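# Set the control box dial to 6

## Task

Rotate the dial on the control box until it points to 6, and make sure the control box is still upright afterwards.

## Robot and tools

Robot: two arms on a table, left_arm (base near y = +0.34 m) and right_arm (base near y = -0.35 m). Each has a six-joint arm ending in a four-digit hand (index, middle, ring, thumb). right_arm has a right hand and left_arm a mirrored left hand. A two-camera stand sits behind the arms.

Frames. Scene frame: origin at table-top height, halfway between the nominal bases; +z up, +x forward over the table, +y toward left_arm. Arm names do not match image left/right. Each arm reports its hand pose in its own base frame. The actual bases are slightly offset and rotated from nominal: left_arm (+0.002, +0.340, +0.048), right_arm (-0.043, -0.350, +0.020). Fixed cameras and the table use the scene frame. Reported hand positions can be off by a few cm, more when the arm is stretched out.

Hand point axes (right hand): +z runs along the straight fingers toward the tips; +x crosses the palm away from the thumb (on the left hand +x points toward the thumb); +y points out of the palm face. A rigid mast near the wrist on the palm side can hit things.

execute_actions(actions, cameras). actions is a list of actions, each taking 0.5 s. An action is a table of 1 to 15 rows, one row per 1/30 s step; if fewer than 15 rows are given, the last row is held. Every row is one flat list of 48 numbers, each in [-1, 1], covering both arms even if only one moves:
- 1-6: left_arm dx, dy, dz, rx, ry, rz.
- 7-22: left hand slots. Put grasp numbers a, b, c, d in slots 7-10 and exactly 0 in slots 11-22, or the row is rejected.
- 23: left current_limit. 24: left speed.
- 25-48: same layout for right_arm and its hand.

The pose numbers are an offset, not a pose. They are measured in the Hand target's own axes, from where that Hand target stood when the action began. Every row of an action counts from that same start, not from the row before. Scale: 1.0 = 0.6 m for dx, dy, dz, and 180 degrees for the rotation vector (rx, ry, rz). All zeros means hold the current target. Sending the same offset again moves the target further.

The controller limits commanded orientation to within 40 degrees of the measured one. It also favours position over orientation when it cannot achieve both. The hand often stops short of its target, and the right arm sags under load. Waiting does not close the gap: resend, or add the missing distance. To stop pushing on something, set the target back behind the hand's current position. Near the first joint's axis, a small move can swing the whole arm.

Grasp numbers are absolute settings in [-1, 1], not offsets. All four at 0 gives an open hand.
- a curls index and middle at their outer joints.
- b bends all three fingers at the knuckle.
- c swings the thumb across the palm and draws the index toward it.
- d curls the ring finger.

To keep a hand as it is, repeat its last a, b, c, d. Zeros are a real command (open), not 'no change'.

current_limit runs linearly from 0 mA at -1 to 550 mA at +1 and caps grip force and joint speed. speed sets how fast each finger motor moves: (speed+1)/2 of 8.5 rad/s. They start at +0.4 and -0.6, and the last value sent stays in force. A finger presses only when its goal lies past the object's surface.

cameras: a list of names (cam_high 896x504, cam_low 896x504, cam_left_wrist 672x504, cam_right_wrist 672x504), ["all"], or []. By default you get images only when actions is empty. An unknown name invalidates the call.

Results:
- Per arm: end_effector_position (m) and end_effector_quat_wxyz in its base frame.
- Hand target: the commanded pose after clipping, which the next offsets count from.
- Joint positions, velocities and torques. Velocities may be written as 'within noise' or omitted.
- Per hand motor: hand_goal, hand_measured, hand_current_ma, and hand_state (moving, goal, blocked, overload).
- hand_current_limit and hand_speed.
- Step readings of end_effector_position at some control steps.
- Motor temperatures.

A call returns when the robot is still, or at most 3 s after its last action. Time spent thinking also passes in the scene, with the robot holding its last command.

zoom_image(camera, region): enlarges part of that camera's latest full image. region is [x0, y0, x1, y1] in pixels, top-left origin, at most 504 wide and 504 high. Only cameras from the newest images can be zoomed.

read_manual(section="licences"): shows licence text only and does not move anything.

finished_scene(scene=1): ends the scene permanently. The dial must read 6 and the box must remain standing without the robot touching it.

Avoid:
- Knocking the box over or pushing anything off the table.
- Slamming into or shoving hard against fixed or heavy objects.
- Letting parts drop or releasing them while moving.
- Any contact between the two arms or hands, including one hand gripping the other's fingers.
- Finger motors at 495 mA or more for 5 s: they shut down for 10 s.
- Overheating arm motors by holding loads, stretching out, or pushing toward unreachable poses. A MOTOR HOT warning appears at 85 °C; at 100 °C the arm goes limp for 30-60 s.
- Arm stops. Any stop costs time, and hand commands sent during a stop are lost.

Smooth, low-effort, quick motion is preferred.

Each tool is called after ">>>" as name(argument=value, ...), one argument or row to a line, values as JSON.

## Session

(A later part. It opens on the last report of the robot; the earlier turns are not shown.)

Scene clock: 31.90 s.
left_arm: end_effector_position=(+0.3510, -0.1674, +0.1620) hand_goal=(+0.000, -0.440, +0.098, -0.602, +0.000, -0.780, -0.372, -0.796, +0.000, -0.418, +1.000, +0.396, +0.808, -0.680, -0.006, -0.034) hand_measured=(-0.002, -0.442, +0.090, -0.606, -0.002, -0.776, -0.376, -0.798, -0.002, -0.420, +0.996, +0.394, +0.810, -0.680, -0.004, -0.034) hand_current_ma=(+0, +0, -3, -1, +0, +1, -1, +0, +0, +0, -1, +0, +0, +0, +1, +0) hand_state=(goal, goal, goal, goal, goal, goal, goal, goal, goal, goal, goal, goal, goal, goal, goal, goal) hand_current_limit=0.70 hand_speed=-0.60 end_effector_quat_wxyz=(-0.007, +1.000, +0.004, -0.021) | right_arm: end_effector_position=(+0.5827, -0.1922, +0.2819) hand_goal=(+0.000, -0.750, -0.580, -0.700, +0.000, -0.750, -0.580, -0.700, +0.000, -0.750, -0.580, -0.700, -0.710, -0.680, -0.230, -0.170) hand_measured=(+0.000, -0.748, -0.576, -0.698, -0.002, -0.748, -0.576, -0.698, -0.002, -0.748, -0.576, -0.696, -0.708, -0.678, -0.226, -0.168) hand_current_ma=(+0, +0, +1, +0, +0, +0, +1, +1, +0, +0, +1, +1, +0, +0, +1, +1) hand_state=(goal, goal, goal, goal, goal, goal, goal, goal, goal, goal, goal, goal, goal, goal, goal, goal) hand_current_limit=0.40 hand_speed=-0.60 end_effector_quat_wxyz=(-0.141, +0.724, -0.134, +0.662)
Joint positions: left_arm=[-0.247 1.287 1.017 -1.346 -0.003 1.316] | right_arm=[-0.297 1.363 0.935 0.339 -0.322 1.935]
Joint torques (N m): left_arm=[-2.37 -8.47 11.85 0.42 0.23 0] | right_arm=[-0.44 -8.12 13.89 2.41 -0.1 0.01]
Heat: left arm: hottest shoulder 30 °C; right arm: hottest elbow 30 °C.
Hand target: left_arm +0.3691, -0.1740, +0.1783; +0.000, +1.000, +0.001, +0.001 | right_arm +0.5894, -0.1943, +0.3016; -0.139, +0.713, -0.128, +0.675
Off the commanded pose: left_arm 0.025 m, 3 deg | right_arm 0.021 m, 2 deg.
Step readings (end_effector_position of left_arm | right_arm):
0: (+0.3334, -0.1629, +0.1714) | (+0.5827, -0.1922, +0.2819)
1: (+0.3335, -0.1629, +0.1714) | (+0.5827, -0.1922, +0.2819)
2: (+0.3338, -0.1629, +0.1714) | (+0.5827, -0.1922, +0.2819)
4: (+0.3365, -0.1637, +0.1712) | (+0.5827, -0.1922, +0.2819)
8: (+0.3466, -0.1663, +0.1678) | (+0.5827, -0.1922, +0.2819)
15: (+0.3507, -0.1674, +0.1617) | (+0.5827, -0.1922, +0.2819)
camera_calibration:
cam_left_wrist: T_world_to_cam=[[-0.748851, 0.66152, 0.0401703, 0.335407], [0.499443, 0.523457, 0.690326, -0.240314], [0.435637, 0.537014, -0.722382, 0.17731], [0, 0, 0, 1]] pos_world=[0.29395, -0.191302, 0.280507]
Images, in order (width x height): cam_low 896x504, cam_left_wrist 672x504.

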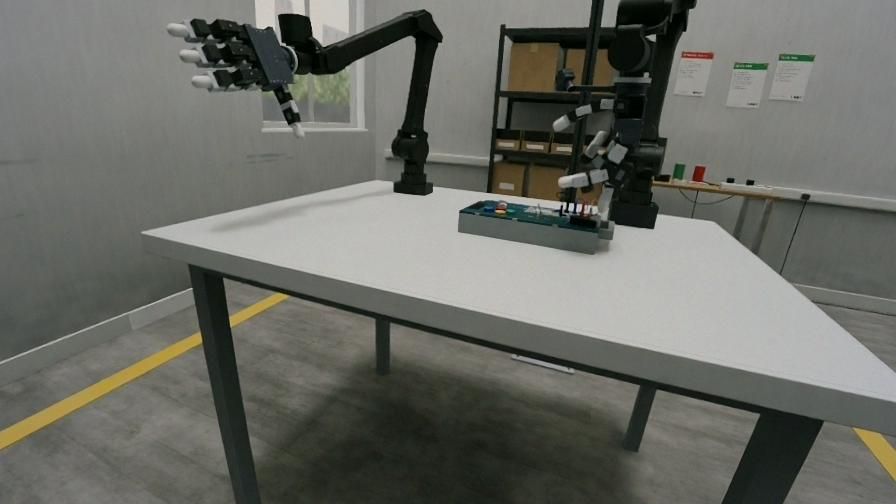

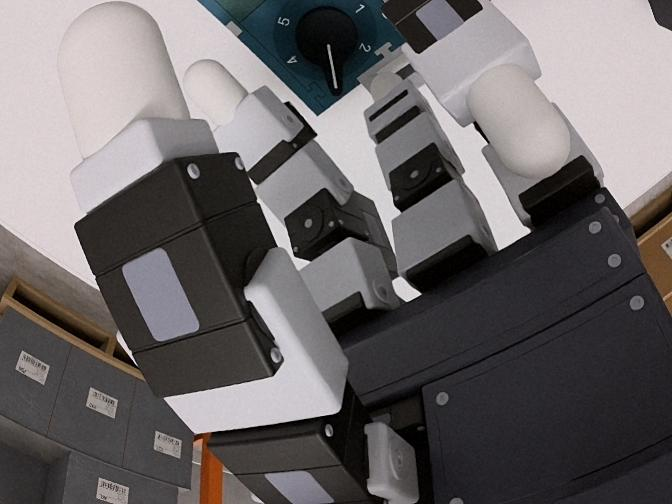

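>>> execute_actions(
  actions=[
    [[-0.0033,0.0088,0.0108,0,0,0,0.12,0.08,0.9,1,0,0,0,0,0,0,0,0,0,0,0,0,0.7,-0.6,0,0,0,0,0,0,0,0,0,0,0,0,0,0,0,0,0,0,0,0,0,0,0.4,-0.6],[-0.0067,0.0177,0.0217,0,0,0,0.12,0.08,0.9,1,0,0,0,0,0,0,0,0,0,0,0,0,0.7,-0.6,0,0,0,0,0,0,0,0,0,0,0,0,0,0,0,0,0,0,0,0,0,0,0.4,-0.6]],
  ],
  cameras=["cam_low","cam_left_wrist"],
)

>>> zoom_image(
  camera="cam_left_wrist",
  region=[240, 0, 440, 130],
)

>>> zoom_image(
  camera="cam_low",
  region=[550, 170, 640, 250],
)

Scene clock: 34.17 s.
left_arm: end_effector_position=(+0.3559, -0.1795, +0.1622) hand_goal=(+0.000, -0.440, +0.098, -0.602, +0.000, -0.780, -0.372, -0.796, +0.000, -0.418, +1.000, +0.396, +0.808, -0.680, -0.006, -0.034) hand_measured=(-0.002, -0.442, +0.090, -0.606, -0.002, -0.776, -0.376, -0.798, -0.002, -0.420, +0.996, +0.394, +0.810, -0.680, -0.004, -0.034) hand_current_ma=(+0, +0, -3, -1, +0, +1, -1, +0, +0, +0, -1, +0, +0, +0, +1, +0) hand_state=(goal, goal, goal, goal, goal, goal, goal, goal, goal, goal, goal, goal, goal, goal, goal, goal) hand_current_limit=0.70 hand_speed=-0.60 end_effector_quat_wxyz=(-0.002, +1.000, -0.001, -0.006) | right_arm: end_effector_position=(+0.5827, -0.1922, +0.2819) hand_goal=(+0.000, -0.750, -0.580, -0.700, +0.000, -0.750, -0.580, -0.700, +0.000, -0.750, -0.580, -0.700, -0.710, -0.680, -0.230, -0.170) hand_measured=(+0.000, -0.748, -0.576, -0.698, -0.002, -0.748, -0.576, -0.698, -0.002, -0.748, -0.576, -0.696, -0.708, -0.678, -0.226, -0.168) hand_current_ma=(+0, +0, +1, +0, +0, +0, +1, +1, +0, +0, +1, +1, +0, +0, +1, +1) hand_state=(goal, goal, goal, goal, goal, goal, goal, goal, goal, goal, goal, goal, goal, goal, goal, goal) hand_current_limit=0.40 hand_speed=-0.60 end_effector_quat_wxyz=(-0.141, +0.724, -0.134, +0.662)
Joint positions: left_arm=[-0.275 1.29 1.017 -1.312 -0.001 1.298] | right_arm=[-0.297 1.363 0.935 0.339 -0.322 1.935]
Joint torques (N m): left_arm=[-2.08 -8.29 9.85 0.59 0.18 -0.1] | right_arm=[-0.44 -8.12 13.9 2.4 -0.09 0.01]
Heat: left arm: hottest shoulder 30 °C; right arm: hottest elbow 30 °C.
Hand target: left_arm +0.3650, -0.1846, +0.1651; +0.000, +1.000, +0.001, +0.001 | right_arm +0.5894, -0.1943, +0.3016; -0.139, +0.713, -0.128, +0.675
Off the commanded pose: left_arm 0.011 m, 1 deg | right_arm 0.021 m, 2 deg.
Step readings (end_effector_position of left_arm | right_arm):
0: (+0.3510, -0.1674, +0.1620) | (+0.5827, -0.1922, +0.2819)
1: (+0.3510, -0.1674, +0.1620) | (+0.5827, -0.1922, +0.2819)
2: (+0.3513, -0.1676, +0.1621) | (+0.5827, -0.1922, +0.2819)
4: (+0.3527, -0.1692, +0.1623) | (+0.5827, -0.1922, +0.2819)
8: (+0.3549, -0.1763, +0.1629) | (+0.5827, -0.1922, +0.2819)
15: (+0.3556, -0.1796, +0.1625) | (+0.5827, -0.1922, +0.2819)
camera_calibration:
cam_left_wrist: T_world_to_cam=[[-0.742738, 0.669481, 0.0116147, 0.350998], [0.484106, 0.524934, 0.700061, -0.232424], [0.462581, 0.525585, -0.713988, 0.168831], [0, 0, 0, 1]] pos_world=[0.29512, -0.201714, 0.279178]
Images, in order (width x height): cam_low 896x504, cam_left_wrist 672x504.

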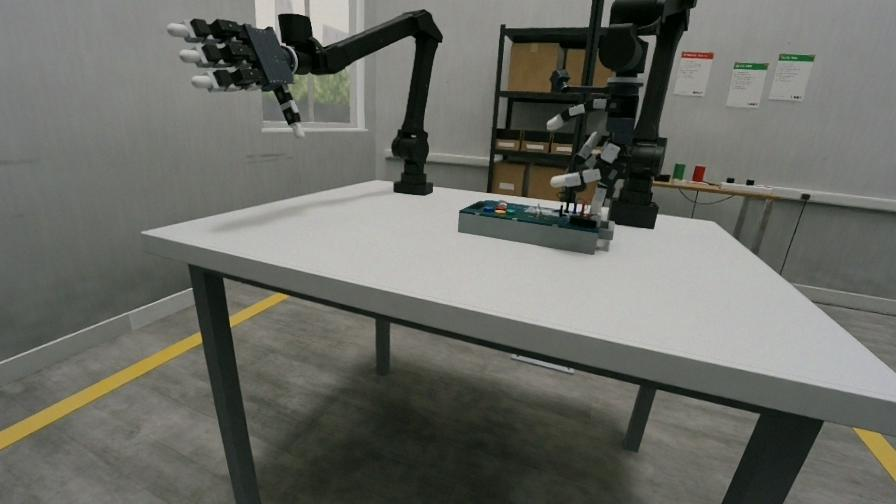

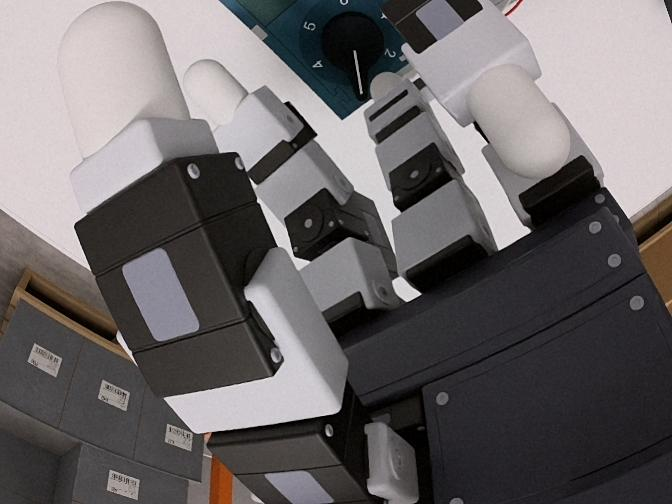

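Scaled by 2.520 from the camera's 672x504 image, which has a finer 960x720 frame.

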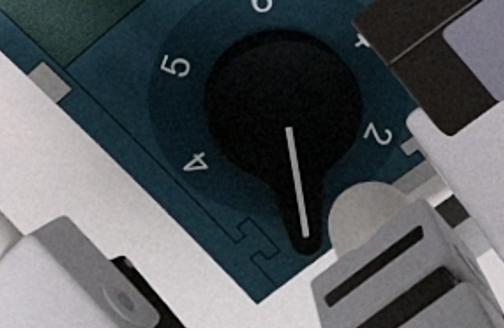

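Scaled by 5.600 from the camera's 896x504 image, which has a finer 1280x720 frame.

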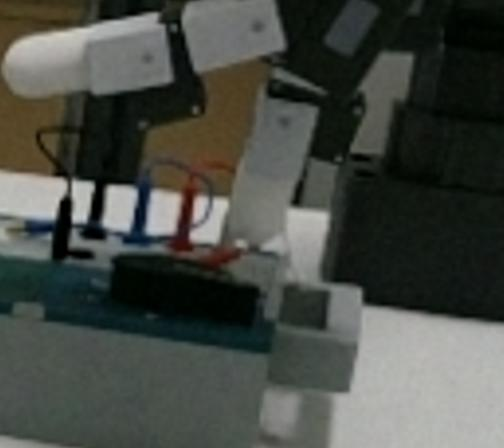

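>>> execute_actions(
  actions=[
    [[-0.0183,0,0,0,0,0,0.12,0.08,0.9,1,0,0,0,0,0,0,0,0,0,0,0,0,0.7,-0.6,0,0,0,0,0,0,0,0,0,0,0,0,0,0,0,0,0,0,0,0,0,0,0.4,-0.6],[-0.0183,0,0.01,0,0,0,0.12,0.08,0.9,1,0,0,0,0,0,0,0,0,0,0,0,0,0.7,-0.6,0,0,0,0,0,0,0,0,0,0,0,0,0,0,0,0,0,0,0,0,0,0,0.4,-0.6],[-0.0183,0,0.02,0,0,0,0.12,0.08,0.9,1,0,0,0,0,0,0,0,0,0,0,0,0,0.7,-0.6,0,0,0,0,0,0,0,0,0,0,0,0,0,0,0,0,0,0,0,0,0,0,0.4,-0.6]],
  ],
  cameras=["cam_low","cam_left_wrist"],
)

>>> zoom_image(
  camera="cam_left_wrist",
  region=[240, 0, 440, 130],
)

>>> zoom_image(
  camera="cam_low",
  region=[550, 170, 640, 250],
)

Scene clock: 35.93 s.
left_arm: end_effector_position=(+0.3537, -0.1811, +0.1526) hand_goal=(+0.000, -0.440, +0.098, -0.602, +0.000, -0.780, -0.372, -0.796, +0.000, -0.418, +1.000, +0.396, +0.808, -0.680, -0.006, -0.034) hand_measured=(-0.002, -0.442, +0.090, -0.606, -0.002, -0.776, -0.376, -0.798, -0.002, -0.420, +0.996, +0.394, +0.810, -0.680, -0.004, -0.034) hand_current_ma=(+0, +0, -3, -1, +0, +1, -1, +0, +0, +0, -1, +0, +0, +0, +1, +0) hand_state=(goal, goal, goal, goal, goal, goal, goal, goal, goal, goal, goal, goal, goal, goal, goal, goal) hand_current_limit=0.70 hand_speed=-0.60 end_effector_quat_wxyz=(-0.002, +1.000, +0.000, -0.004) | right_arm: end_effector_position=(+0.5827, -0.1922, +0.2819) hand_goal=(+0.000, -0.750, -0.580, -0.700, +0.000, -0.750, -0.580, -0.700, +0.000, -0.750, -0.580, -0.700, -0.710, -0.680, -0.230, -0.170) hand_measured=(+0.000, -0.748, -0.576, -0.698, -0.002, -0.748, -0.576, -0.698, -0.002, -0.748, -0.576, -0.696, -0.708, -0.678, -0.226, -0.168) hand_current_ma=(+0, +0, +1, +0, +0, +0, +1, +1, +0, +0, +1, +1, +0, +0, +1, +1) hand_state=(goal, goal, goal, goal, goal, goal, goal, goal, goal, goal, goal, goal, goal, goal, goal, goal) hand_current_limit=0.40 hand_speed=-0.60 end_effector_quat_wxyz=(-0.141, +0.724, -0.134, +0.662)
Joint positions: left_arm=[-0.282 1.29 0.991 -1.281 -0.001 1.289] | right_arm=[-0.297 1.363 0.935 0.339 -0.322 1.935]
Joint torques (N m): left_arm=[-1.32 -9.88 7.86 0.34 0.18 -0.17] | right_arm=[-0.44 -8.18 13.89 2.4 -0.09 0.01]
Heat: left arm: hottest shoulder 30 °C; right arm: hottest elbow 31 °C.
Hand target: left_arm +0.3541, -0.1846, +0.1530; +0.000, +1.000, +0.001, +0.001 | right_arm +0.5894, -0.1943, +0.3016; -0.139, +0.713, -0.128, +0.675
Off the commanded pose: left_arm 0.004 m, 1 deg | right_arm 0.021 m, 2 deg.
Step readings (end_effector_position of left_arm | right_arm):
0: (+0.3559, -0.1795, +0.1622) | (+0.5827, -0.1922, +0.2819)
1: (+0.3559, -0.1795, +0.1622) | (+0.5827, -0.1922, +0.2819)
2: (+0.3559, -0.1797, +0.1622) | (+0.5827, -0.1922, +0.2819)
4: (+0.3563, -0.1805, +0.1619) | (+0.5827, -0.1922, +0.2819)
8: (+0.3562, -0.1814, +0.1573) | (+0.5827, -0.1922, +0.2819)
15: (+0.3532, -0.1810, +0.1525) | (+0.5827, -0.1922, +0.2819)
camera_calibration:
cam_left_wrist: T_world_to_cam=[[-0.744613, 0.667451, 0.00783656, 0.351407], [0.479789, 0.527019, 0.701465, -0.222153], [0.464064, 0.52608, -0.712661, 0.163186], [0, 0, 0, 1]] pos_world=[0.29252, -0.203317, 0.269375]
Images, in order (width x height): cam_low 896x504, cam_left_wrist 672x504.

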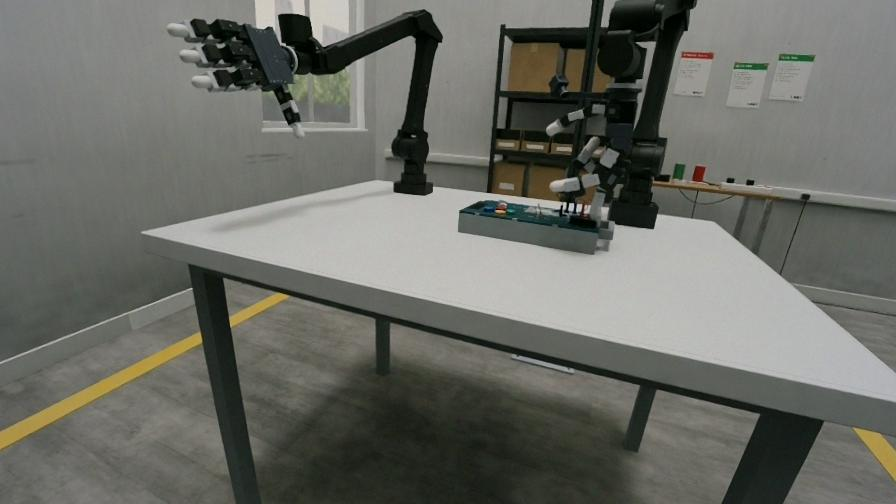

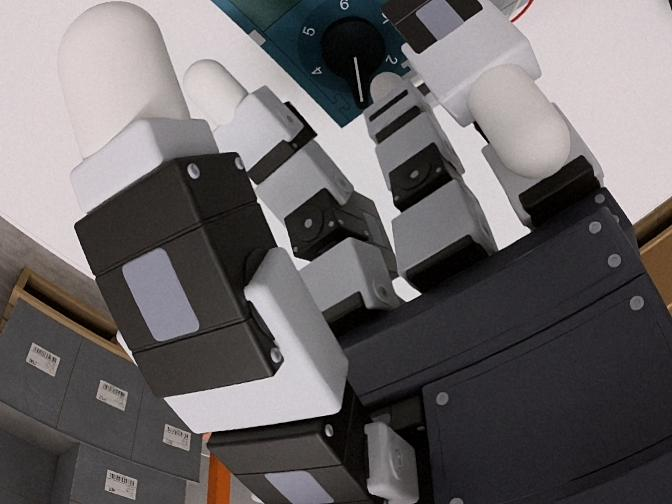

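Scaled by 2.520 from the camera's 672x504 image, which has a finer 960x720 frame.

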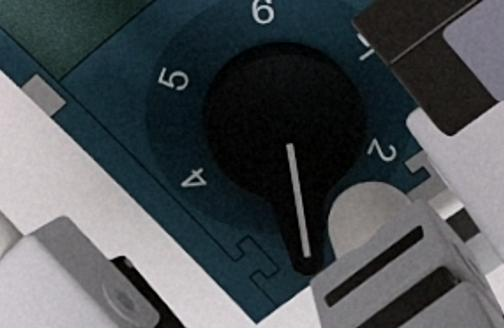

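Scaled by 5.600 from the camera's 896x504 image, which has a finer 1280x720 frame.

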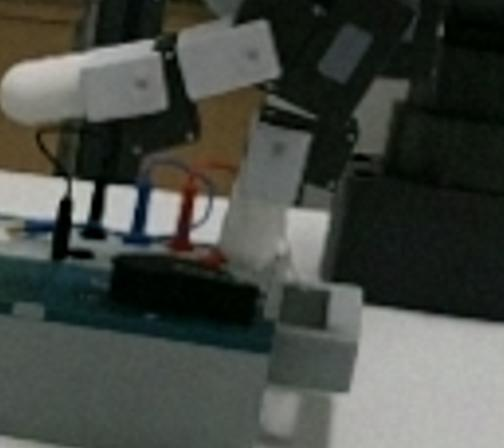

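>>> execute_actions(
  actions=[
    [[-0.005,0,0,0,0,0,0.12,0.08,0.9,1,0,0,0,0,0,0,0,0,0,0,0,0,0.7,-0.6,0,0,0,0,0,0,0,0,0,0,0,0,0,0,0,0,0,0,0,0,0,0,0.4,-0.6],[-0.01,0,0.0067,0,0,0,0.12,0.08,0.9,1,0,0,0,0,0,0,0,0,0,0,0,0,0.7,-0.6,0,0,0,0,0,0,0,0,0,0,0,0,0,0,0,0,0,0,0,0,0,0,0.4,-0.6],[-0.01,0,0.0133,0,0,0,0.12,0.08,0.9,1,0,0,0,0,0,0,0,0,0,0,0,0,0.7,-0.6,0,0,0,0,0,0,0,0,0,0,0,0,0,0,0,0,0,0,0,0,0,0,0.4,-0.6]],
  ],
  cameras=["cam_low","cam_left_wrist"],
)

>>> zoom_image(
  camera="cam_left_wrist",
  region=[240, 0, 440, 130],
)

>>> zoom_image(
  camera="cam_low",
  region=[550, 170, 640, 250],
)

Scene clock: 37.20 s.
left_arm: end_effector_position=(+0.3479, -0.1813, +0.1426) hand_goal=(+0.000, -0.440, +0.098, -0.602, +0.000, -0.780, -0.372, -0.796, +0.000, -0.418, +1.000, +0.396, +0.808, -0.680, -0.006, -0.034) hand_measured=(-0.002, -0.442, +0.090, -0.606, -0.002, -0.776, -0.376, -0.798, -0.002, -0.420, +0.996, +0.394, +0.810, -0.680, -0.004, -0.034) hand_current_ma=(+0, +0, -3, -1, +0, +1, -1, +0, +0, +0, -1, +0, +0, +0, +1, +0) hand_state=(goal, goal, goal, goal, goal, goal, goal, goal, goal, goal, goal, goal, goal, goal, goal, goal) hand_current_limit=0.70 hand_speed=-0.60 end_effector_quat_wxyz=(-0.002, +1.000, +0.000, -0.007) | right_arm: end_effector_position=(+0.5827, -0.1922, +0.2819) hand_goal=(+0.000, -0.750, -0.580, -0.700, +0.000, -0.750, -0.580, -0.700, +0.000, -0.750, -0.580, -0.700, -0.710, -0.680, -0.230, -0.170) hand_measured=(+0.000, -0.748, -0.576, -0.698, -0.002, -0.748, -0.576, -0.698, -0.002, -0.748, -0.576, -0.696, -0.708, -0.678, -0.226, -0.168) hand_current_ma=(+0, +0, +1, +0, +0, +0, +1, +1, +0, +0, +1, +1, +0, +0, +1, +1) hand_state=(goal, goal, goal, goal, goal, goal, goal, goal, goal, goal, goal, goal, goal, goal, goal, goal) hand_current_limit=0.40 hand_speed=-0.60 end_effector_quat_wxyz=(-0.141, +0.724, -0.134, +0.662)
Joint positions: left_arm=[-0.287 1.287 0.961 -1.26 -0.001 1.283] | right_arm=[-0.297 1.363 0.935 0.339 -0.322 1.935]
Joint torques (N m): left_arm=[-1.9 -10.4 7.84 0.44 0.19 -0.15] | right_arm=[-0.38 -8.12 13.89 2.4 -0.09 0.01]
Heat: left arm: hottest shoulder 30 °C; right arm: hottest elbow 31 °C.
Hand target: left_arm +0.3481, -0.1846, +0.1451; +0.000, +1.000, +0.001, +0.001 | right_arm +0.5894, -0.1943, +0.3016; -0.139, +0.713, -0.128, +0.675
Off the commanded pose: left_arm 0.004 m, 1 deg | right_arm 0.021 m, 2 deg.
Step readings (end_effector_position of left_arm | right_arm):
0: (+0.3538, -0.1811, +0.1526) | (+0.5827, -0.1922, +0.2819)
1: (+0.3538, -0.1811, +0.1526) | (+0.5827, -0.1922, +0.2819)
2: (+0.3538, -0.1811, +0.1526) | (+0.5827, -0.1922, +0.2819)
4: (+0.3533, -0.1813, +0.1515) | (+0.5827, -0.1922, +0.2819)
8: (+0.3493, -0.1812, +0.1454) | (+0.5827, -0.1922, +0.2819)
15: (+0.3475, -0.1813, +0.1425) | (+0.5827, -0.1922, +0.2819)
camera_calibration:
cam_left_wrist: T_world_to_cam=[[-0.744515, 0.667478, 0.013078, 0.346487], [0.483666, 0.525778, 0.699732, -0.213491], [0.460179, 0.527286, -0.714286, 0.160615], [0, 0, 0, 1]] pos_world=[0.287311, -0.203714, 0.25958]
Images, in order (width x height): cam_low 896x504, cam_left_wrist 672x504.

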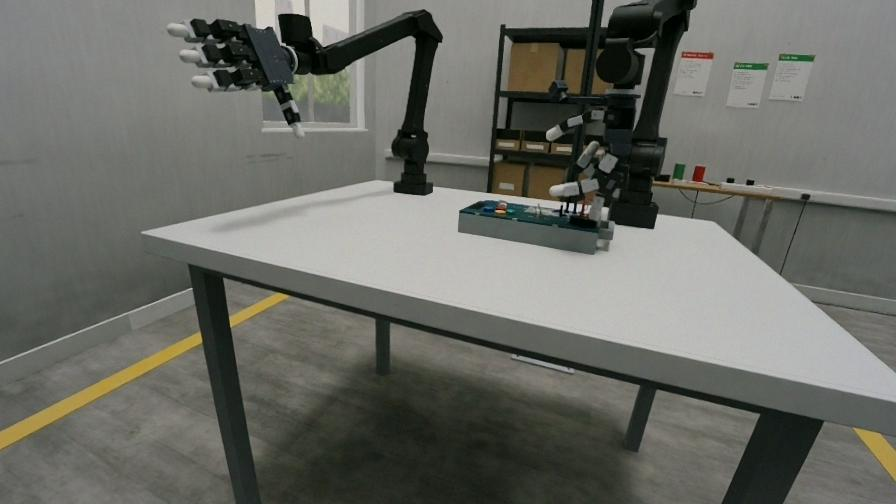

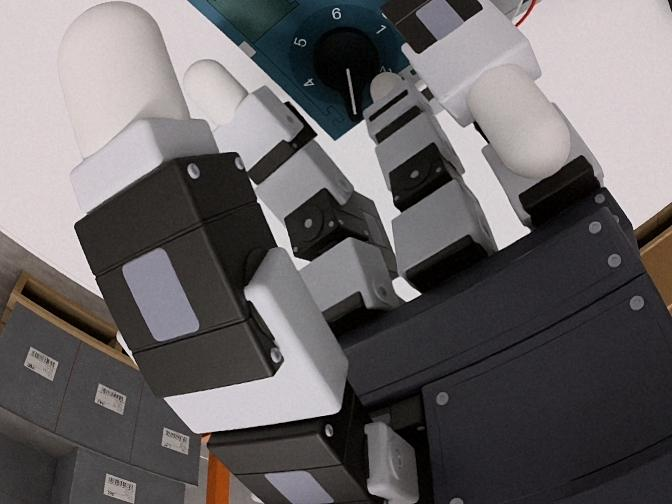

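Scaled by 2.520 from the camera's 672x504 image, which has a finer 960x720 frame.

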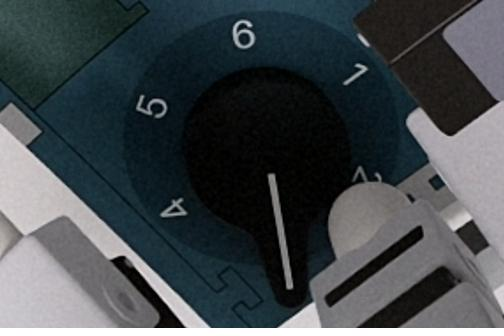

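Scaled by 5.600 from the camera's 896x504 image, which has a finer 1280x720 frame.

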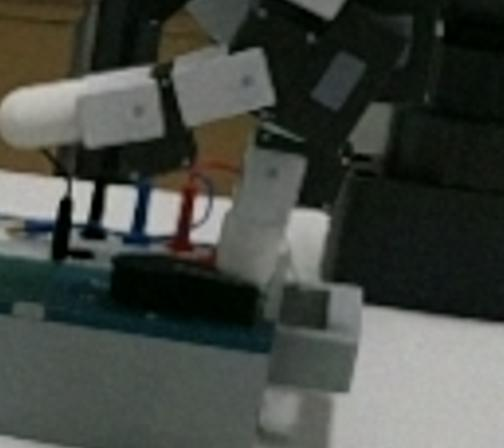

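>>> execute_actions(
  actions=[
    [[0.0087,-0.0012,0,0,0,0,0.12,0.08,0.9,1,0,0,0,0,0,0,0,0,0,0,0,0,0.78,-0.6,0,0,0,0,0,0,0,0,0,0,0,0,0,0,0,0,0,0,0,0,0,0,0.4,-0.6],[0.0173,-0.0025,0,0,0,0,0.12,0.08,0.9,1,0,0,0,0,0,0,0,0,0,0,0,0,0.78,-0.6,0,0,0,0,0,0,0,0,0,0,0,0,0,0,0,0,0,0,0,0,0,0,0.4,-0.6]],
    [[0.0113,0.0036,0,0,0,0,0.12,0.08,0.9,1,0,0,0,0,0,0,0,0,0,0,0,0,0.78,-0.6,0,0,0,0,0,0,0,0,0,0,0,0,0,0,0,0,0,0,0,0,0,0,0.4,-0.6],[0.0227,0.0072,0,0,0,0,0.12,0.08,0.9,1,0,0,0,0,0,0,0,0,0,0,0,0,0.78,-0.6,0,0,0,0,0,0,0,0,0,0,0,0,0,0,0,0,0,0,0,0,0,0,0.4,-0.6]],
  ],
  cameras=["cam_low","cam_left_wrist"],
)

>>> zoom_image(
  camera="cam_left_wrist",
  region=[220, 0, 440, 145],
)

>>> zoom_image(
  camera="cam_low",
  region=[550, 170, 640, 250],
)

Scene clock: 39.33 s.
left_arm: end_effector_position=(+0.3531, -0.1827, +0.1348) hand_goal=(+0.000, -0.440, +0.098, -0.602, +0.000, -0.780, -0.372, -0.796, +0.000, -0.418, +1.000, +0.396, +0.808, -0.680, -0.006, -0.034) hand_measured=(-0.002, -0.444, +0.090, -0.606, +0.010, -0.784, -0.374, -0.798, -0.002, -0.420, +0.996, +0.394, +0.808, -0.680, -0.004, -0.034) hand_current_ma=(+0, -1, -2, -1, +4, -1, +0, +0, +0, +0, -1, +0, +0, +0, +1, +0) hand_state=(goal, goal, goal, goal, goal, goal, goal, goal, goal, goal, goal, goal, goal, goal, goal, goal) hand_current_limit=0.78 hand_speed=-0.60 end_effector_quat_wxyz=(-0.005, +1.000, +0.000, -0.015) | right_arm: end_effector_position=(+0.5827, -0.1922, +0.2819) hand_goal=(+0.000, -0.750, -0.580, -0.700, +0.000, -0.750, -0.580, -0.700, +0.000, -0.750, -0.580, -0.700, -0.710, -0.680, -0.230, -0.170) hand_measured=(+0.000, -0.748, -0.576, -0.698, -0.002, -0.748, -0.576, -0.698, -0.002, -0.748, -0.576, -0.696, -0.708, -0.678, -0.226, -0.168) hand_current_ma=(+0, +0, +1, +0, +0, +0, +1, +1, +0, +0, +1, +1, +0, +0, +1, +1) hand_state=(goal, goal, goal, goal, goal, goal, goal, goal, goal, goal, goal, goal, goal, goal, goal, goal) hand_current_limit=0.40 hand_speed=-0.60 end_effector_quat_wxyz=(-0.141, +0.724, -0.134, +0.662)
Joint positions: left_arm=[-0.287 1.32 0.971 -1.255 -0.001 1.283] | right_arm=[-0.297 1.363 0.935 0.339 -0.322 1.935]
Joint torques (N m): left_arm=[-0.62 -8.23 11.26 0.55 0.19 -0.01] | right_arm=[-0.5 -8.12 13.9 2.4 -0.1 0.01]
Heat: left arm: hottest shoulder 30 °C; right arm: hottest elbow 31 °C.
Hand target: left_arm +0.3720, -0.1874, +0.1450; +0.000, +1.000, +0.001, +0.001 | right_arm +0.5894, -0.1943, +0.3016; -0.139, +0.713, -0.128, +0.675
Off the commanded pose: left_arm 0.022 m, 2 deg | right_arm 0.021 m, 2 deg.
Step readings (end_effector_position of left_arm | right_arm):
0: (+0.3479, -0.1813, +0.1426) | (+0.5827, -0.1922, +0.2819)
1: (+0.3479, -0.1813, +0.1426) | (+0.5827, -0.1922, +0.2819)
2: (+0.3479, -0.1813, +0.1426) | (+0.5827, -0.1922, +0.2819)
4: (+0.3479, -0.1813, +0.1426) | (+0.5827, -0.1922, +0.2819)
8: (+0.3482, -0.1814, +0.1426) | (+0.5827, -0.1922, +0.2819)
15: (+0.3483, -0.1815, +0.1425) | (+0.5827, -0.1922, +0.2819)
16: (+0.3483, -0.1815, +0.1425) | (+0.5827, -0.1922, +0.2819)
17: (+0.3483, -0.1815, +0.1422) | (+0.5827, -0.1922, +0.2819)
19: (+0.3487, -0.1816, +0.1403) | (+0.5827, -0.1922, +0.2819)
23: (+0.3509, -0.1822, +0.1348) | (+0.5827, -0.1922, +0.2819)
30: (+0.3531, -0.1827, +0.1348) | (+0.5827, -0.1922, +0.2819)
camera_calibration:
cam_left_wrist: T_world_to_cam=[[-0.744178, 0.667355, 0.0289213, 0.349187], [0.495016, 0.521893, 0.694684, -0.213911], [0.448508, 0.531285, -0.718733, 0.158883], [0, 0, 0, 1]] pos_world=[0.294487, -0.205805, 0.252696]
Images, in order (width x height): cam_low 896x504, cam_left_wrist 672x504.

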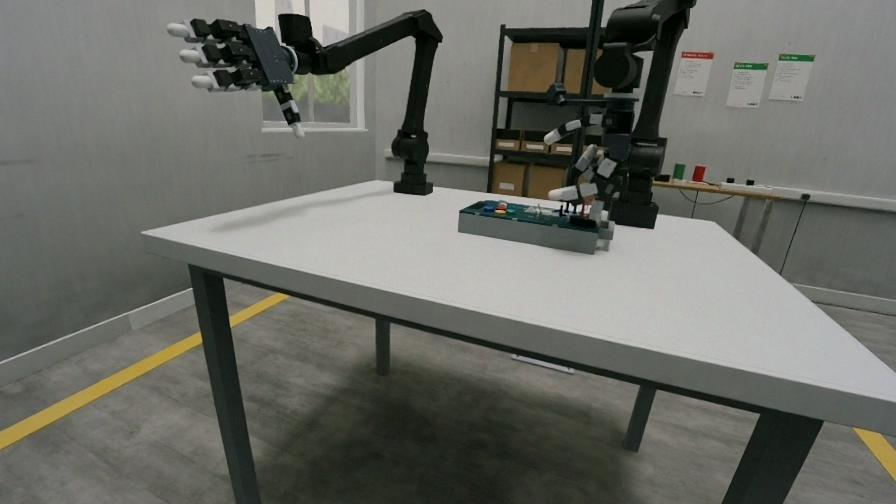

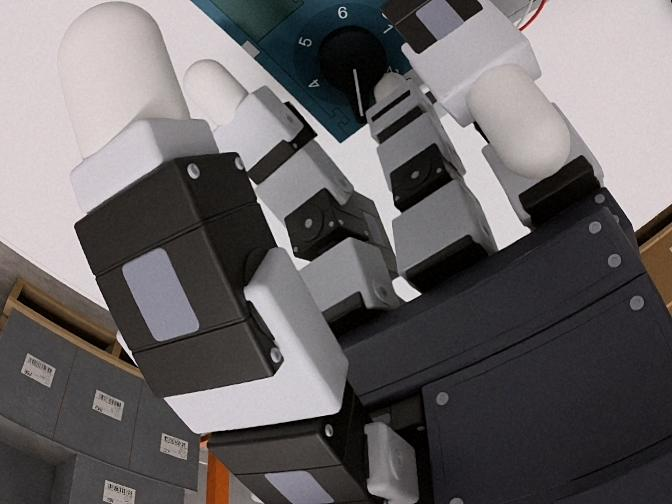

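Scaled by 2.291 from the camera's 672x504 image, which has a finer 960x720 frame.

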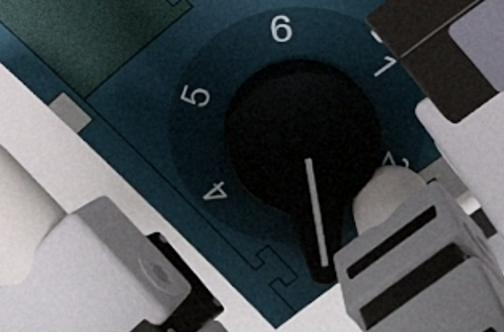

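Scaled by 5.600 from the camera's 896x504 image, which has a finer 1280x720 frame.

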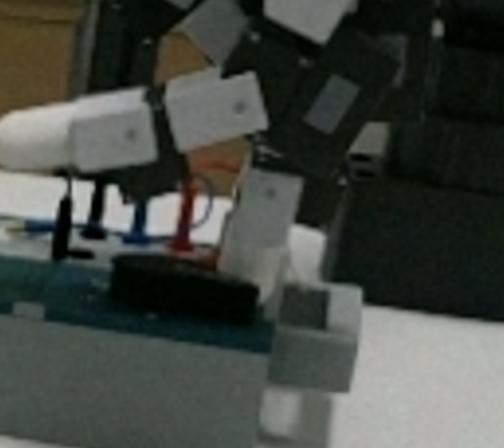

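>>> execute_actions(
  actions=[
    [[0.012,0.001,-0.005,0,0,0,0.12,0.08,0.9,1,0,0,0,0,0,0,0,0,0,0,0,0,0.78,-0.6,0,0,0,0,0,0,0,0,0,0,0,0,0,0,0,0,0,0,0,0,0,0,0.4,-0.6],[0.024,0.0022,-0.01,0,0,0,0.12,0.08,0.9,1,0,0,0,0,0,0,0,0,0,0,0,0,0.78,-0.6,0,0,0,0,0,0,0,0,0,0,0,0,0,0,0,0,0,0,0,0,0,0,0.4,-0.6],[0.0357,0.0035,-0.01,0,0,0,0.12,0.08,0.9,1,0,0,0,0,0,0,0,0,0,0,0,0,0.78,-0.6,0,0,0,0,0,0,0,0,0,0,0,0,0,0,0,0,0,0,0,0,0,0,0.4,-0.6]],
  ],
  cameras=["cam_low","cam_left_wrist"],
)

>>> zoom_image(
  camera="cam_left_wrist",
  region=[220, 0, 440, 145],
)

>>> zoom_image(
  camera="cam_low",
  region=[550, 170, 640, 250],
)

Scene clock: 40.57 s.
left_arm: end_effector_position=(+0.3673, -0.1852, +0.1342) hand_goal=(+0.000, -0.440, +0.098, -0.602, +0.000, -0.780, -0.372, -0.796, +0.000, -0.418, +1.000, +0.396, +0.808, -0.680, -0.006, -0.034) hand_measured=(-0.002, -0.444, +0.090, -0.606, +0.050, -0.794, -0.380, -0.798, -0.002, -0.420, +0.996, +0.394, +0.808, -0.680, -0.004, -0.034) hand_current_ma=(+0, -1, -2, -1, +51, -8, -3, -1, +0, +0, -1, +0, +0, +0, +1, +0) hand_state=(goal, goal, goal, goal, blocked, goal, goal, goal, goal, goal, goal, goal, goal, goal, goal, goal) hand_current_limit=0.78 hand_speed=-0.60 end_effector_quat_wxyz=(-0.008, +1.000, -0.001, -0.024) | right_arm: end_effector_position=(+0.5827, -0.1922, +0.2819) hand_goal=(+0.000, -0.750, -0.580, -0.700, +0.000, -0.750, -0.580, -0.700, +0.000, -0.750, -0.580, -0.700, -0.710, -0.680, -0.230, -0.170) hand_measured=(+0.000, -0.748, -0.576, -0.698, -0.002, -0.748, -0.576, -0.698, -0.002, -0.748, -0.576, -0.696, -0.708, -0.678, -0.226, -0.168) hand_current_ma=(+0, +0, +1, +0, +0, +0, +1, +1, +0, +0, +1, +1, +0, +0, +1, +1) hand_state=(goal, goal, goal, goal, goal, goal, goal, goal, goal, goal, goal, goal, goal, goal, goal, goal) hand_current_limit=0.40 hand_speed=-0.60 end_effector_quat_wxyz=(-0.141, +0.724, -0.134, +0.662)
Joint positions: left_arm=[-0.282 1.37 1.019 -1.27 -0.001 1.291] | right_arm=[-0.297 1.363 0.935 0.339 -0.322 1.935]
Joint torques (N m): left_arm=[-0.91 -9.47 12.45 0.47 0.19 -0.01] | right_arm=[-0.5 -8.12 13.89 2.41 -0.09 0.01]
Heat: left arm: hottest shoulder 30 °C; right arm: hottest elbow 31 °C.
Hand target: left_arm +0.3935, -0.1894, +0.1511; +0.000, +1.000, +0.001, +0.001 | right_arm +0.5894, -0.1943, +0.3016; -0.139, +0.713, -0.128, +0.675
Off the commanded pose: left_arm 0.031 m, 3 deg | right_arm 0.021 m, 2 deg.
Step readings (end_effector_position of left_arm | right_arm):
0: (+0.3531, -0.1827, +0.1348) | (+0.5827, -0.1922, +0.2819)
1: (+0.3533, -0.1828, +0.1350) | (+0.5827, -0.1922, +0.2819)
2: (+0.3535, -0.1829, +0.1352) | (+0.5827, -0.1922, +0.2819)
4: (+0.3559, -0.1834, +0.1353) | (+0.5827, -0.1922, +0.2819)
8: (+0.3643, -0.1844, +0.1345) | (+0.5827, -0.1922, +0.2819)
15: (+0.3674, -0.1852, +0.1344) | (+0.5827, -0.1922, +0.2819)
camera_calibration:
cam_left_wrist: T_world_to_cam=[[-0.741756, 0.669164, 0.0449162, 0.358728], [0.508369, 0.517308, 0.688443, -0.224156], [0.437446, 0.533491, -0.723898, 0.158593], [0, 0, 0, 1]] pos_world=[0.310667, -0.208698, 0.253011]
Images, in order (width x height): cam_low 896x504, cam_left_wrist 672x504.

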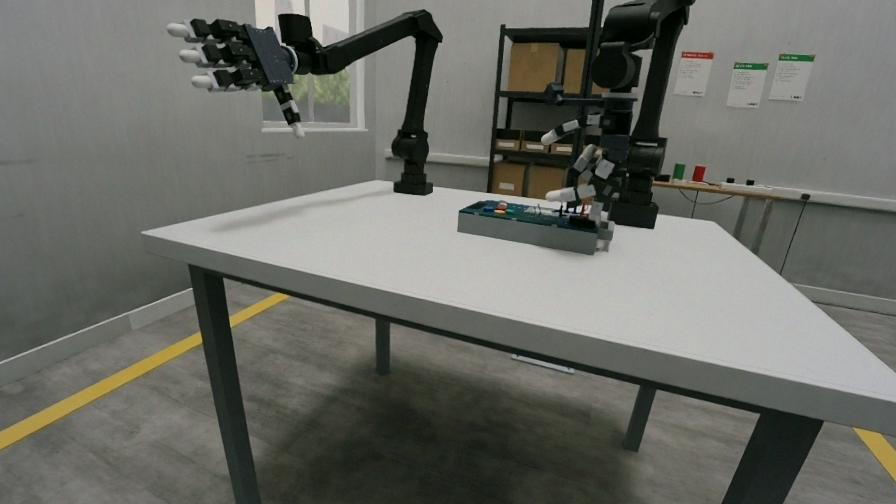

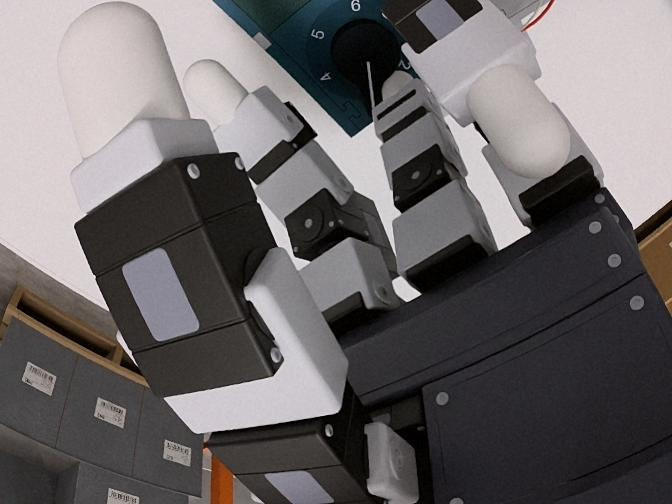

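Scaled by 2.291 from the camera's 672x504 image, which has a finer 960x720 frame.

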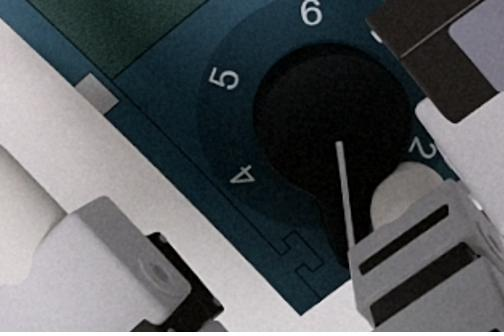

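Scaled by 5.600 from the camera's 896x504 image, which has a finer 1280x720 frame.

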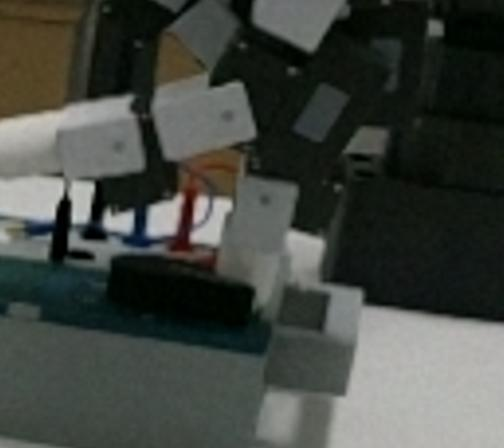

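>>> execute_actions(
  actions=[
    [[0.013,0.003,0,0,0,0,0.12,0.08,0.9,1,0,0,0,0,0,0,0,0,0,0,0,0,0.78,-0.6,0,0,0,0,0,0,0,0,0,0,0,0,0,0,0,0,0,0,0,0,0,0,0.4,-0.6],[0.027,0.007,0,0,0,0,0.12,0.08,0.9,1,0,0,0,0,0,0,0,0,0,0,0,0,0.78,-0.6,0,0,0,0,0,0,0,0,0,0,0,0,0,0,0,0,0,0,0,0,0,0,0.4,-0.6]],
  ],
  cameras=["cam_low","cam_left_wrist"],
)

>>> zoom_image(
  camera="cam_left_wrist",
  region=[220, 0, 440, 145],
)

>>> zoom_image(
  camera="cam_low",
  region=[550, 170, 640, 250],
)

Scene clock: 42.03 s.
left_arm: end_effector_position=(+0.3818, -0.1896, +0.1343) hand_goal=(+0.000, -0.440, +0.098, -0.602, +0.000, -0.780, -0.372, -0.796, +0.000, -0.418, +1.000, +0.396, +0.808, -0.680, -0.006, -0.034) hand_measured=(-0.002, -0.444, +0.090, -0.606, +0.054, -0.792, -0.380, -0.798, -0.002, -0.420, +0.996, +0.394, +0.808, -0.680, -0.004, -0.034) hand_current_ma=(+0, -1, -2, -1, +58, -7, -3, -1, +0, +0, -1, +0, +0, +0, +1, +0) hand_state=(goal, goal, goal, goal, blocked, goal, goal, goal, goal, goal, goal, goal, goal, goal, goal, goal) hand_current_limit=0.78 hand_speed=-0.60 end_effector_quat_wxyz=(-0.008, +1.000, -0.002, -0.027) | right_arm: end_effector_position=(+0.5827, -0.1922, +0.2819) hand_goal=(+0.000, -0.750, -0.580, -0.700, +0.000, -0.750, -0.580, -0.700, +0.000, -0.750, -0.580, -0.700, -0.710, -0.680, -0.230, -0.170) hand_measured=(+0.000, -0.748, -0.576, -0.698, -0.002, -0.748, -0.576, -0.698, -0.002, -0.748, -0.576, -0.696, -0.708, -0.678, -0.226, -0.168) hand_current_ma=(+0, +0, +1, +0, +0, +0, +1, +1, +0, +0, +1, +1, +0, +0, +1, +1) hand_state=(goal, goal, goal, goal, goal, goal, goal, goal, goal, goal, goal, goal, goal, goal, goal, goal) hand_current_limit=0.40 hand_speed=-0.60 end_effector_quat_wxyz=(-0.141, +0.724, -0.134, +0.662)
Joint positions: left_arm=[-0.282 1.414 1.063 -1.277 -0.001 1.293] | right_arm=[-0.297 1.363 0.935 0.339 -0.322 1.935]
Joint torques (N m): left_arm=[-0.44 -10.05 12.63 0.7 0.18 0.06] | right_arm=[-0.44 -8.12 13.89 2.41 -0.09 0.01]
Heat: left arm: hottest shoulder 30 °C; right arm: hottest elbow 31 °C.
Hand target: left_arm +0.4096, -0.1936, +0.1512; +0.000, +1.000, +0.001, +0.001 | right_arm +0.5894, -0.1943, +0.3016; -0.139, +0.713, -0.128, +0.675
Off the commanded pose: left_arm 0.033 m, 3 deg | right_arm 0.021 m, 2 deg.
Step readings (end_effector_position of left_arm | right_arm):
0: (+0.3673, -0.1852, +0.1342) | (+0.5827, -0.1922, +0.2819)
1: (+0.3673, -0.1852, +0.1342) | (+0.5827, -0.1922, +0.2819)
2: (+0.3677, -0.1853, +0.1345) | (+0.5827, -0.1922, +0.2819)
4: (+0.3692, -0.1858, +0.1341) | (+0.5827, -0.1922, +0.2819)
8: (+0.3777, -0.1884, +0.1341) | (+0.5827, -0.1922, +0.2819)
15: (+0.3818, -0.1896, +0.1343) | (+0.5827, -0.1922, +0.2819)
camera_calibration:
cam_left_wrist: T_world_to_cam=[[-0.739962, 0.670779, 0.0501132, 0.371293], [0.513628, 0.515353, 0.686001, -0.231346], [0.434329, 0.533355, -0.725873, 0.156114], [0, 0, 0, 1]] pos_world=[0.325764, -0.213096, 0.253416]
Images, in order (width x height): cam_low 896x504, cam_left_wrist 672x504.

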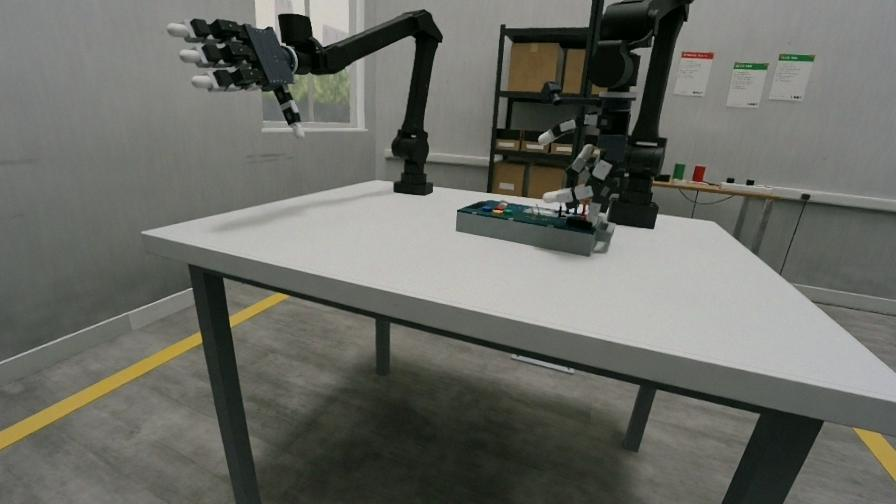

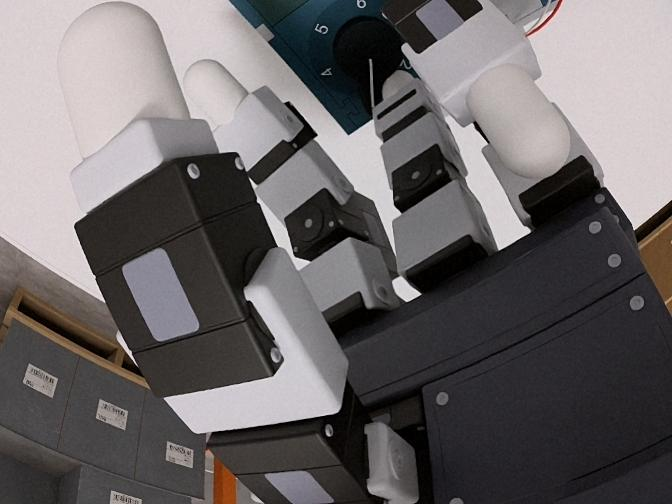

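Scaled by 2.291 from the camera's 672x504 image, which has a finer 960x720 frame.

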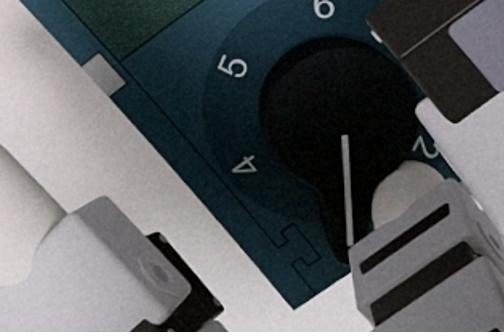

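Scaled by 5.600 from the camera's 896x504 image, which has a finer 1280x720 frame.

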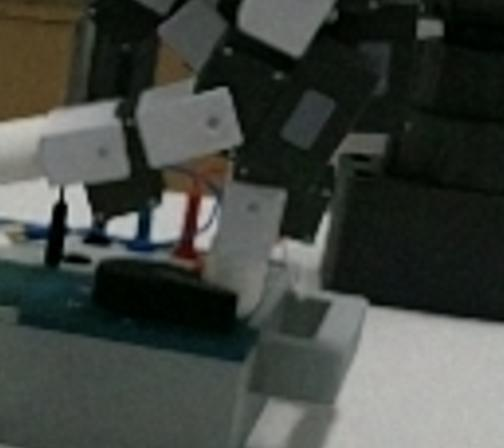

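>>> execute_actions(
  actions=[
    [[-0.015,0,-0.02,0,0,0,0.12,0.08,0.9,1,0,0,0,0,0,0,0,0,0,0,0,0,0.78,-0.6,0,0,0,0,0,0,0,0,0,0,0,0,0,0,0,0,0,0,0,0,0,0,0.4,-0.6],[-0.025,0,-0.05,0,0,0,0.12,0.08,0.9,1,0,0,0,0,0,0,0,0,0,0,0,0,0.78,-0.6,0,0,0,0,0,0,0,0,0,0,0,0,0,0,0,0,0,0,0,0,0,0,0.4,-0.6],[-0.033,0,-0.083,0,0,0,0.12,0.08,0.9,1,0,0,0,0,0,0,0,0,0,0,0,0,0.78,-0.6,0,0,0,0,0,0,0,0,0,0,0,0,0,0,0,0,0,0,0,0,0,0,0.4,-0.6]],
  ],
  cameras=["all"],
)

>>> zoom_image(
  camera="cam_left_wrist",
  region=[220, 0, 440, 145],
)

>>> zoom_image(
  camera="cam_high",
  region=[470, 165, 640, 280],
)

Scene clock: 46.07 s.
left_arm: end_effector_position=(+0.3785, -0.1886, +0.1878) hand_goal=(+0.000, -0.440, +0.098, -0.602, +0.000, -0.780, -0.372, -0.796, +0.000, -0.418, +1.000, +0.396, +0.808, -0.680, -0.006, -0.034) hand_measured=(-0.002, -0.444, +0.090, -0.606, +0.002, -0.782, -0.376, -0.798, -0.002, -0.420, +0.996, +0.394, +0.808, -0.680, -0.004, -0.034) hand_current_ma=(+0, -1, -2, -1, +0, +0, -1, +0, +0, +0, -1, +0, +0, +0, +1, +0) hand_state=(goal, goal, goal, goal, goal, goal, goal, goal, goal, goal, goal, goal, goal, goal, goal, goal) hand_current_limit=0.78 hand_speed=-0.60 end_effector_quat_wxyz=(-0.003, +1.000, -0.002, -0.010) | right_arm: end_effector_position=(+0.5827, -0.1922, +0.2819) hand_goal=(+0.000, -0.750, -0.580, -0.700, +0.000, -0.750, -0.580, -0.700, +0.000, -0.750, -0.580, -0.700, -0.710, -0.680, -0.230, -0.170) hand_measured=(+0.000, -0.748, -0.576, -0.698, -0.002, -0.748, -0.576, -0.698, -0.002, -0.748, -0.576, -0.696, -0.708, -0.678, -0.226, -0.168) hand_current_ma=(+0, +0, +1, +0, +0, +0, +1, +1, +0, +0, +1, +1, +0, +0, +1, +1) hand_state=(goal, goal, goal, goal, goal, goal, goal, goal, goal, goal, goal, goal, goal, goal, goal, goal) hand_current_limit=0.40 hand_speed=-0.60 end_effector_quat_wxyz=(-0.141, +0.724, -0.134, +0.662)
Joint positions: left_arm=[-0.282 1.342 1.135 -1.384 -0.001 1.292] | right_arm=[-0.297 1.363 0.935 0.339 -0.322 1.935]
Joint torques (N m): left_arm=[-1.26 -10.46 11.7 -0.25 0.22 -0.11] | right_arm=[-0.5 -8.12 13.89 2.41 -0.09 0.01]
Heat: left arm: hottest shoulder 30 °C; right arm: hottest elbow 32 °C.
Hand target: left_arm +0.3898, -0.1936, +0.2009; +0.000, +1.000, +0.001, +0.001 | right_arm +0.5894, -0.1943, +0.3016; -0.139, +0.713, -0.128, +0.675
Off the commanded pose: left_arm 0.018 m, 1 deg | right_arm 0.021 m, 2 deg.
Step readings (end_effector_position of left_arm | right_arm):
0: (+0.3818, -0.1896, +0.1343) | (+0.5827, -0.1922, +0.2819)
1: (+0.3818, -0.1896, +0.1343) | (+0.5827, -0.1922, +0.2819)
2: (+0.3817, -0.1895, +0.1345) | (+0.5827, -0.1922, +0.2819)
4: (+0.3799, -0.1890, +0.1362) | (+0.5827, -0.1922, +0.2819)
8: (+0.3768, -0.1881, +0.1554) | (+0.5827, -0.1922, +0.2819)
15: (+0.3793, -0.1888, +0.1874) | (+0.5827, -0.1922, +0.2819)
camera_calibration:
cam_left_wrist: T_world_to_cam=[[-0.741659, 0.670546, 0.0176281, 0.3722], [0.48914, 0.522658, 0.698262, -0.258614], [0.459003, 0.526495, -0.715625, 0.183288], [0, 0, 0, 1]] pos_world=[0.318414, -0.210911, 0.305184]

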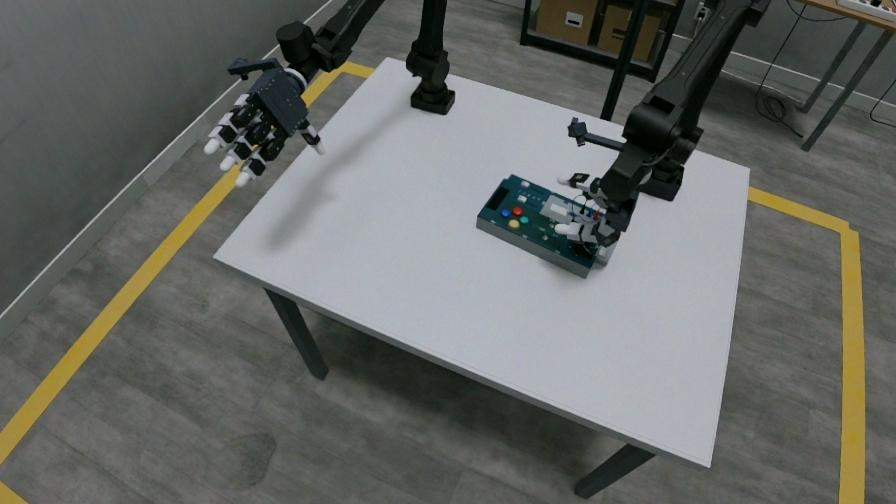

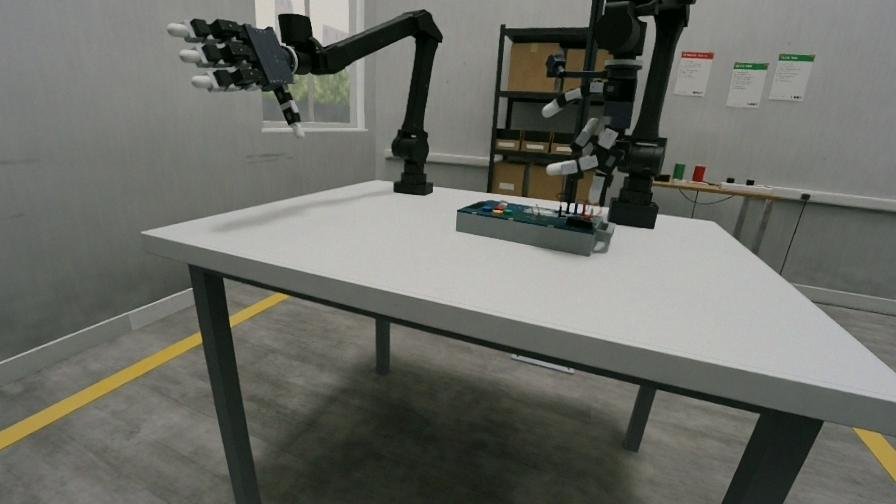

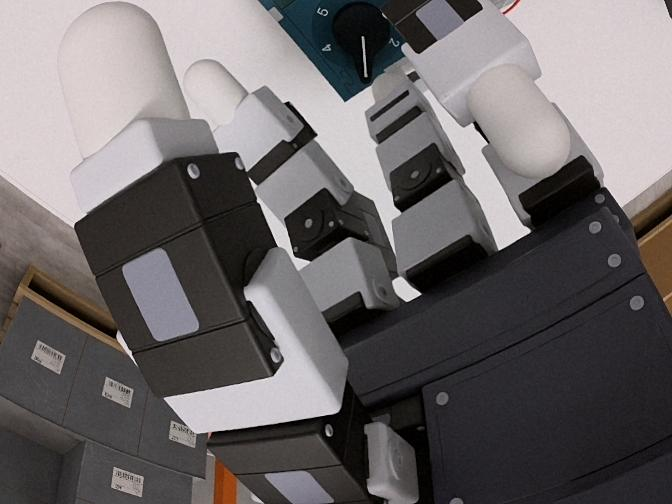

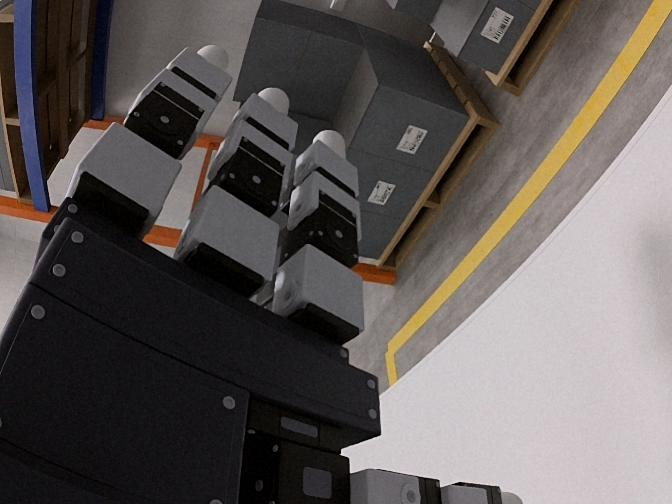

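Scaled by 2.291 from the camera's 672x504 image, which has a finer 960x720 frame.

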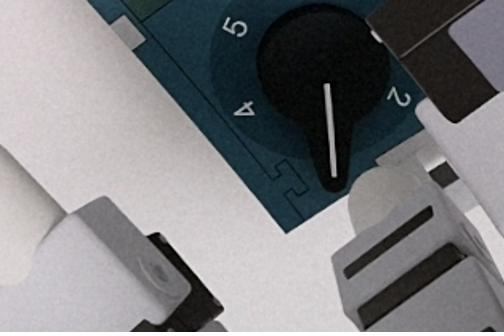

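Scaled by 2.965 from the camera's 896x504 image, which has a finer 1280x720 frame.

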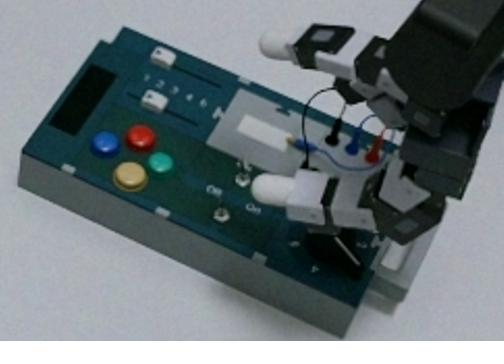

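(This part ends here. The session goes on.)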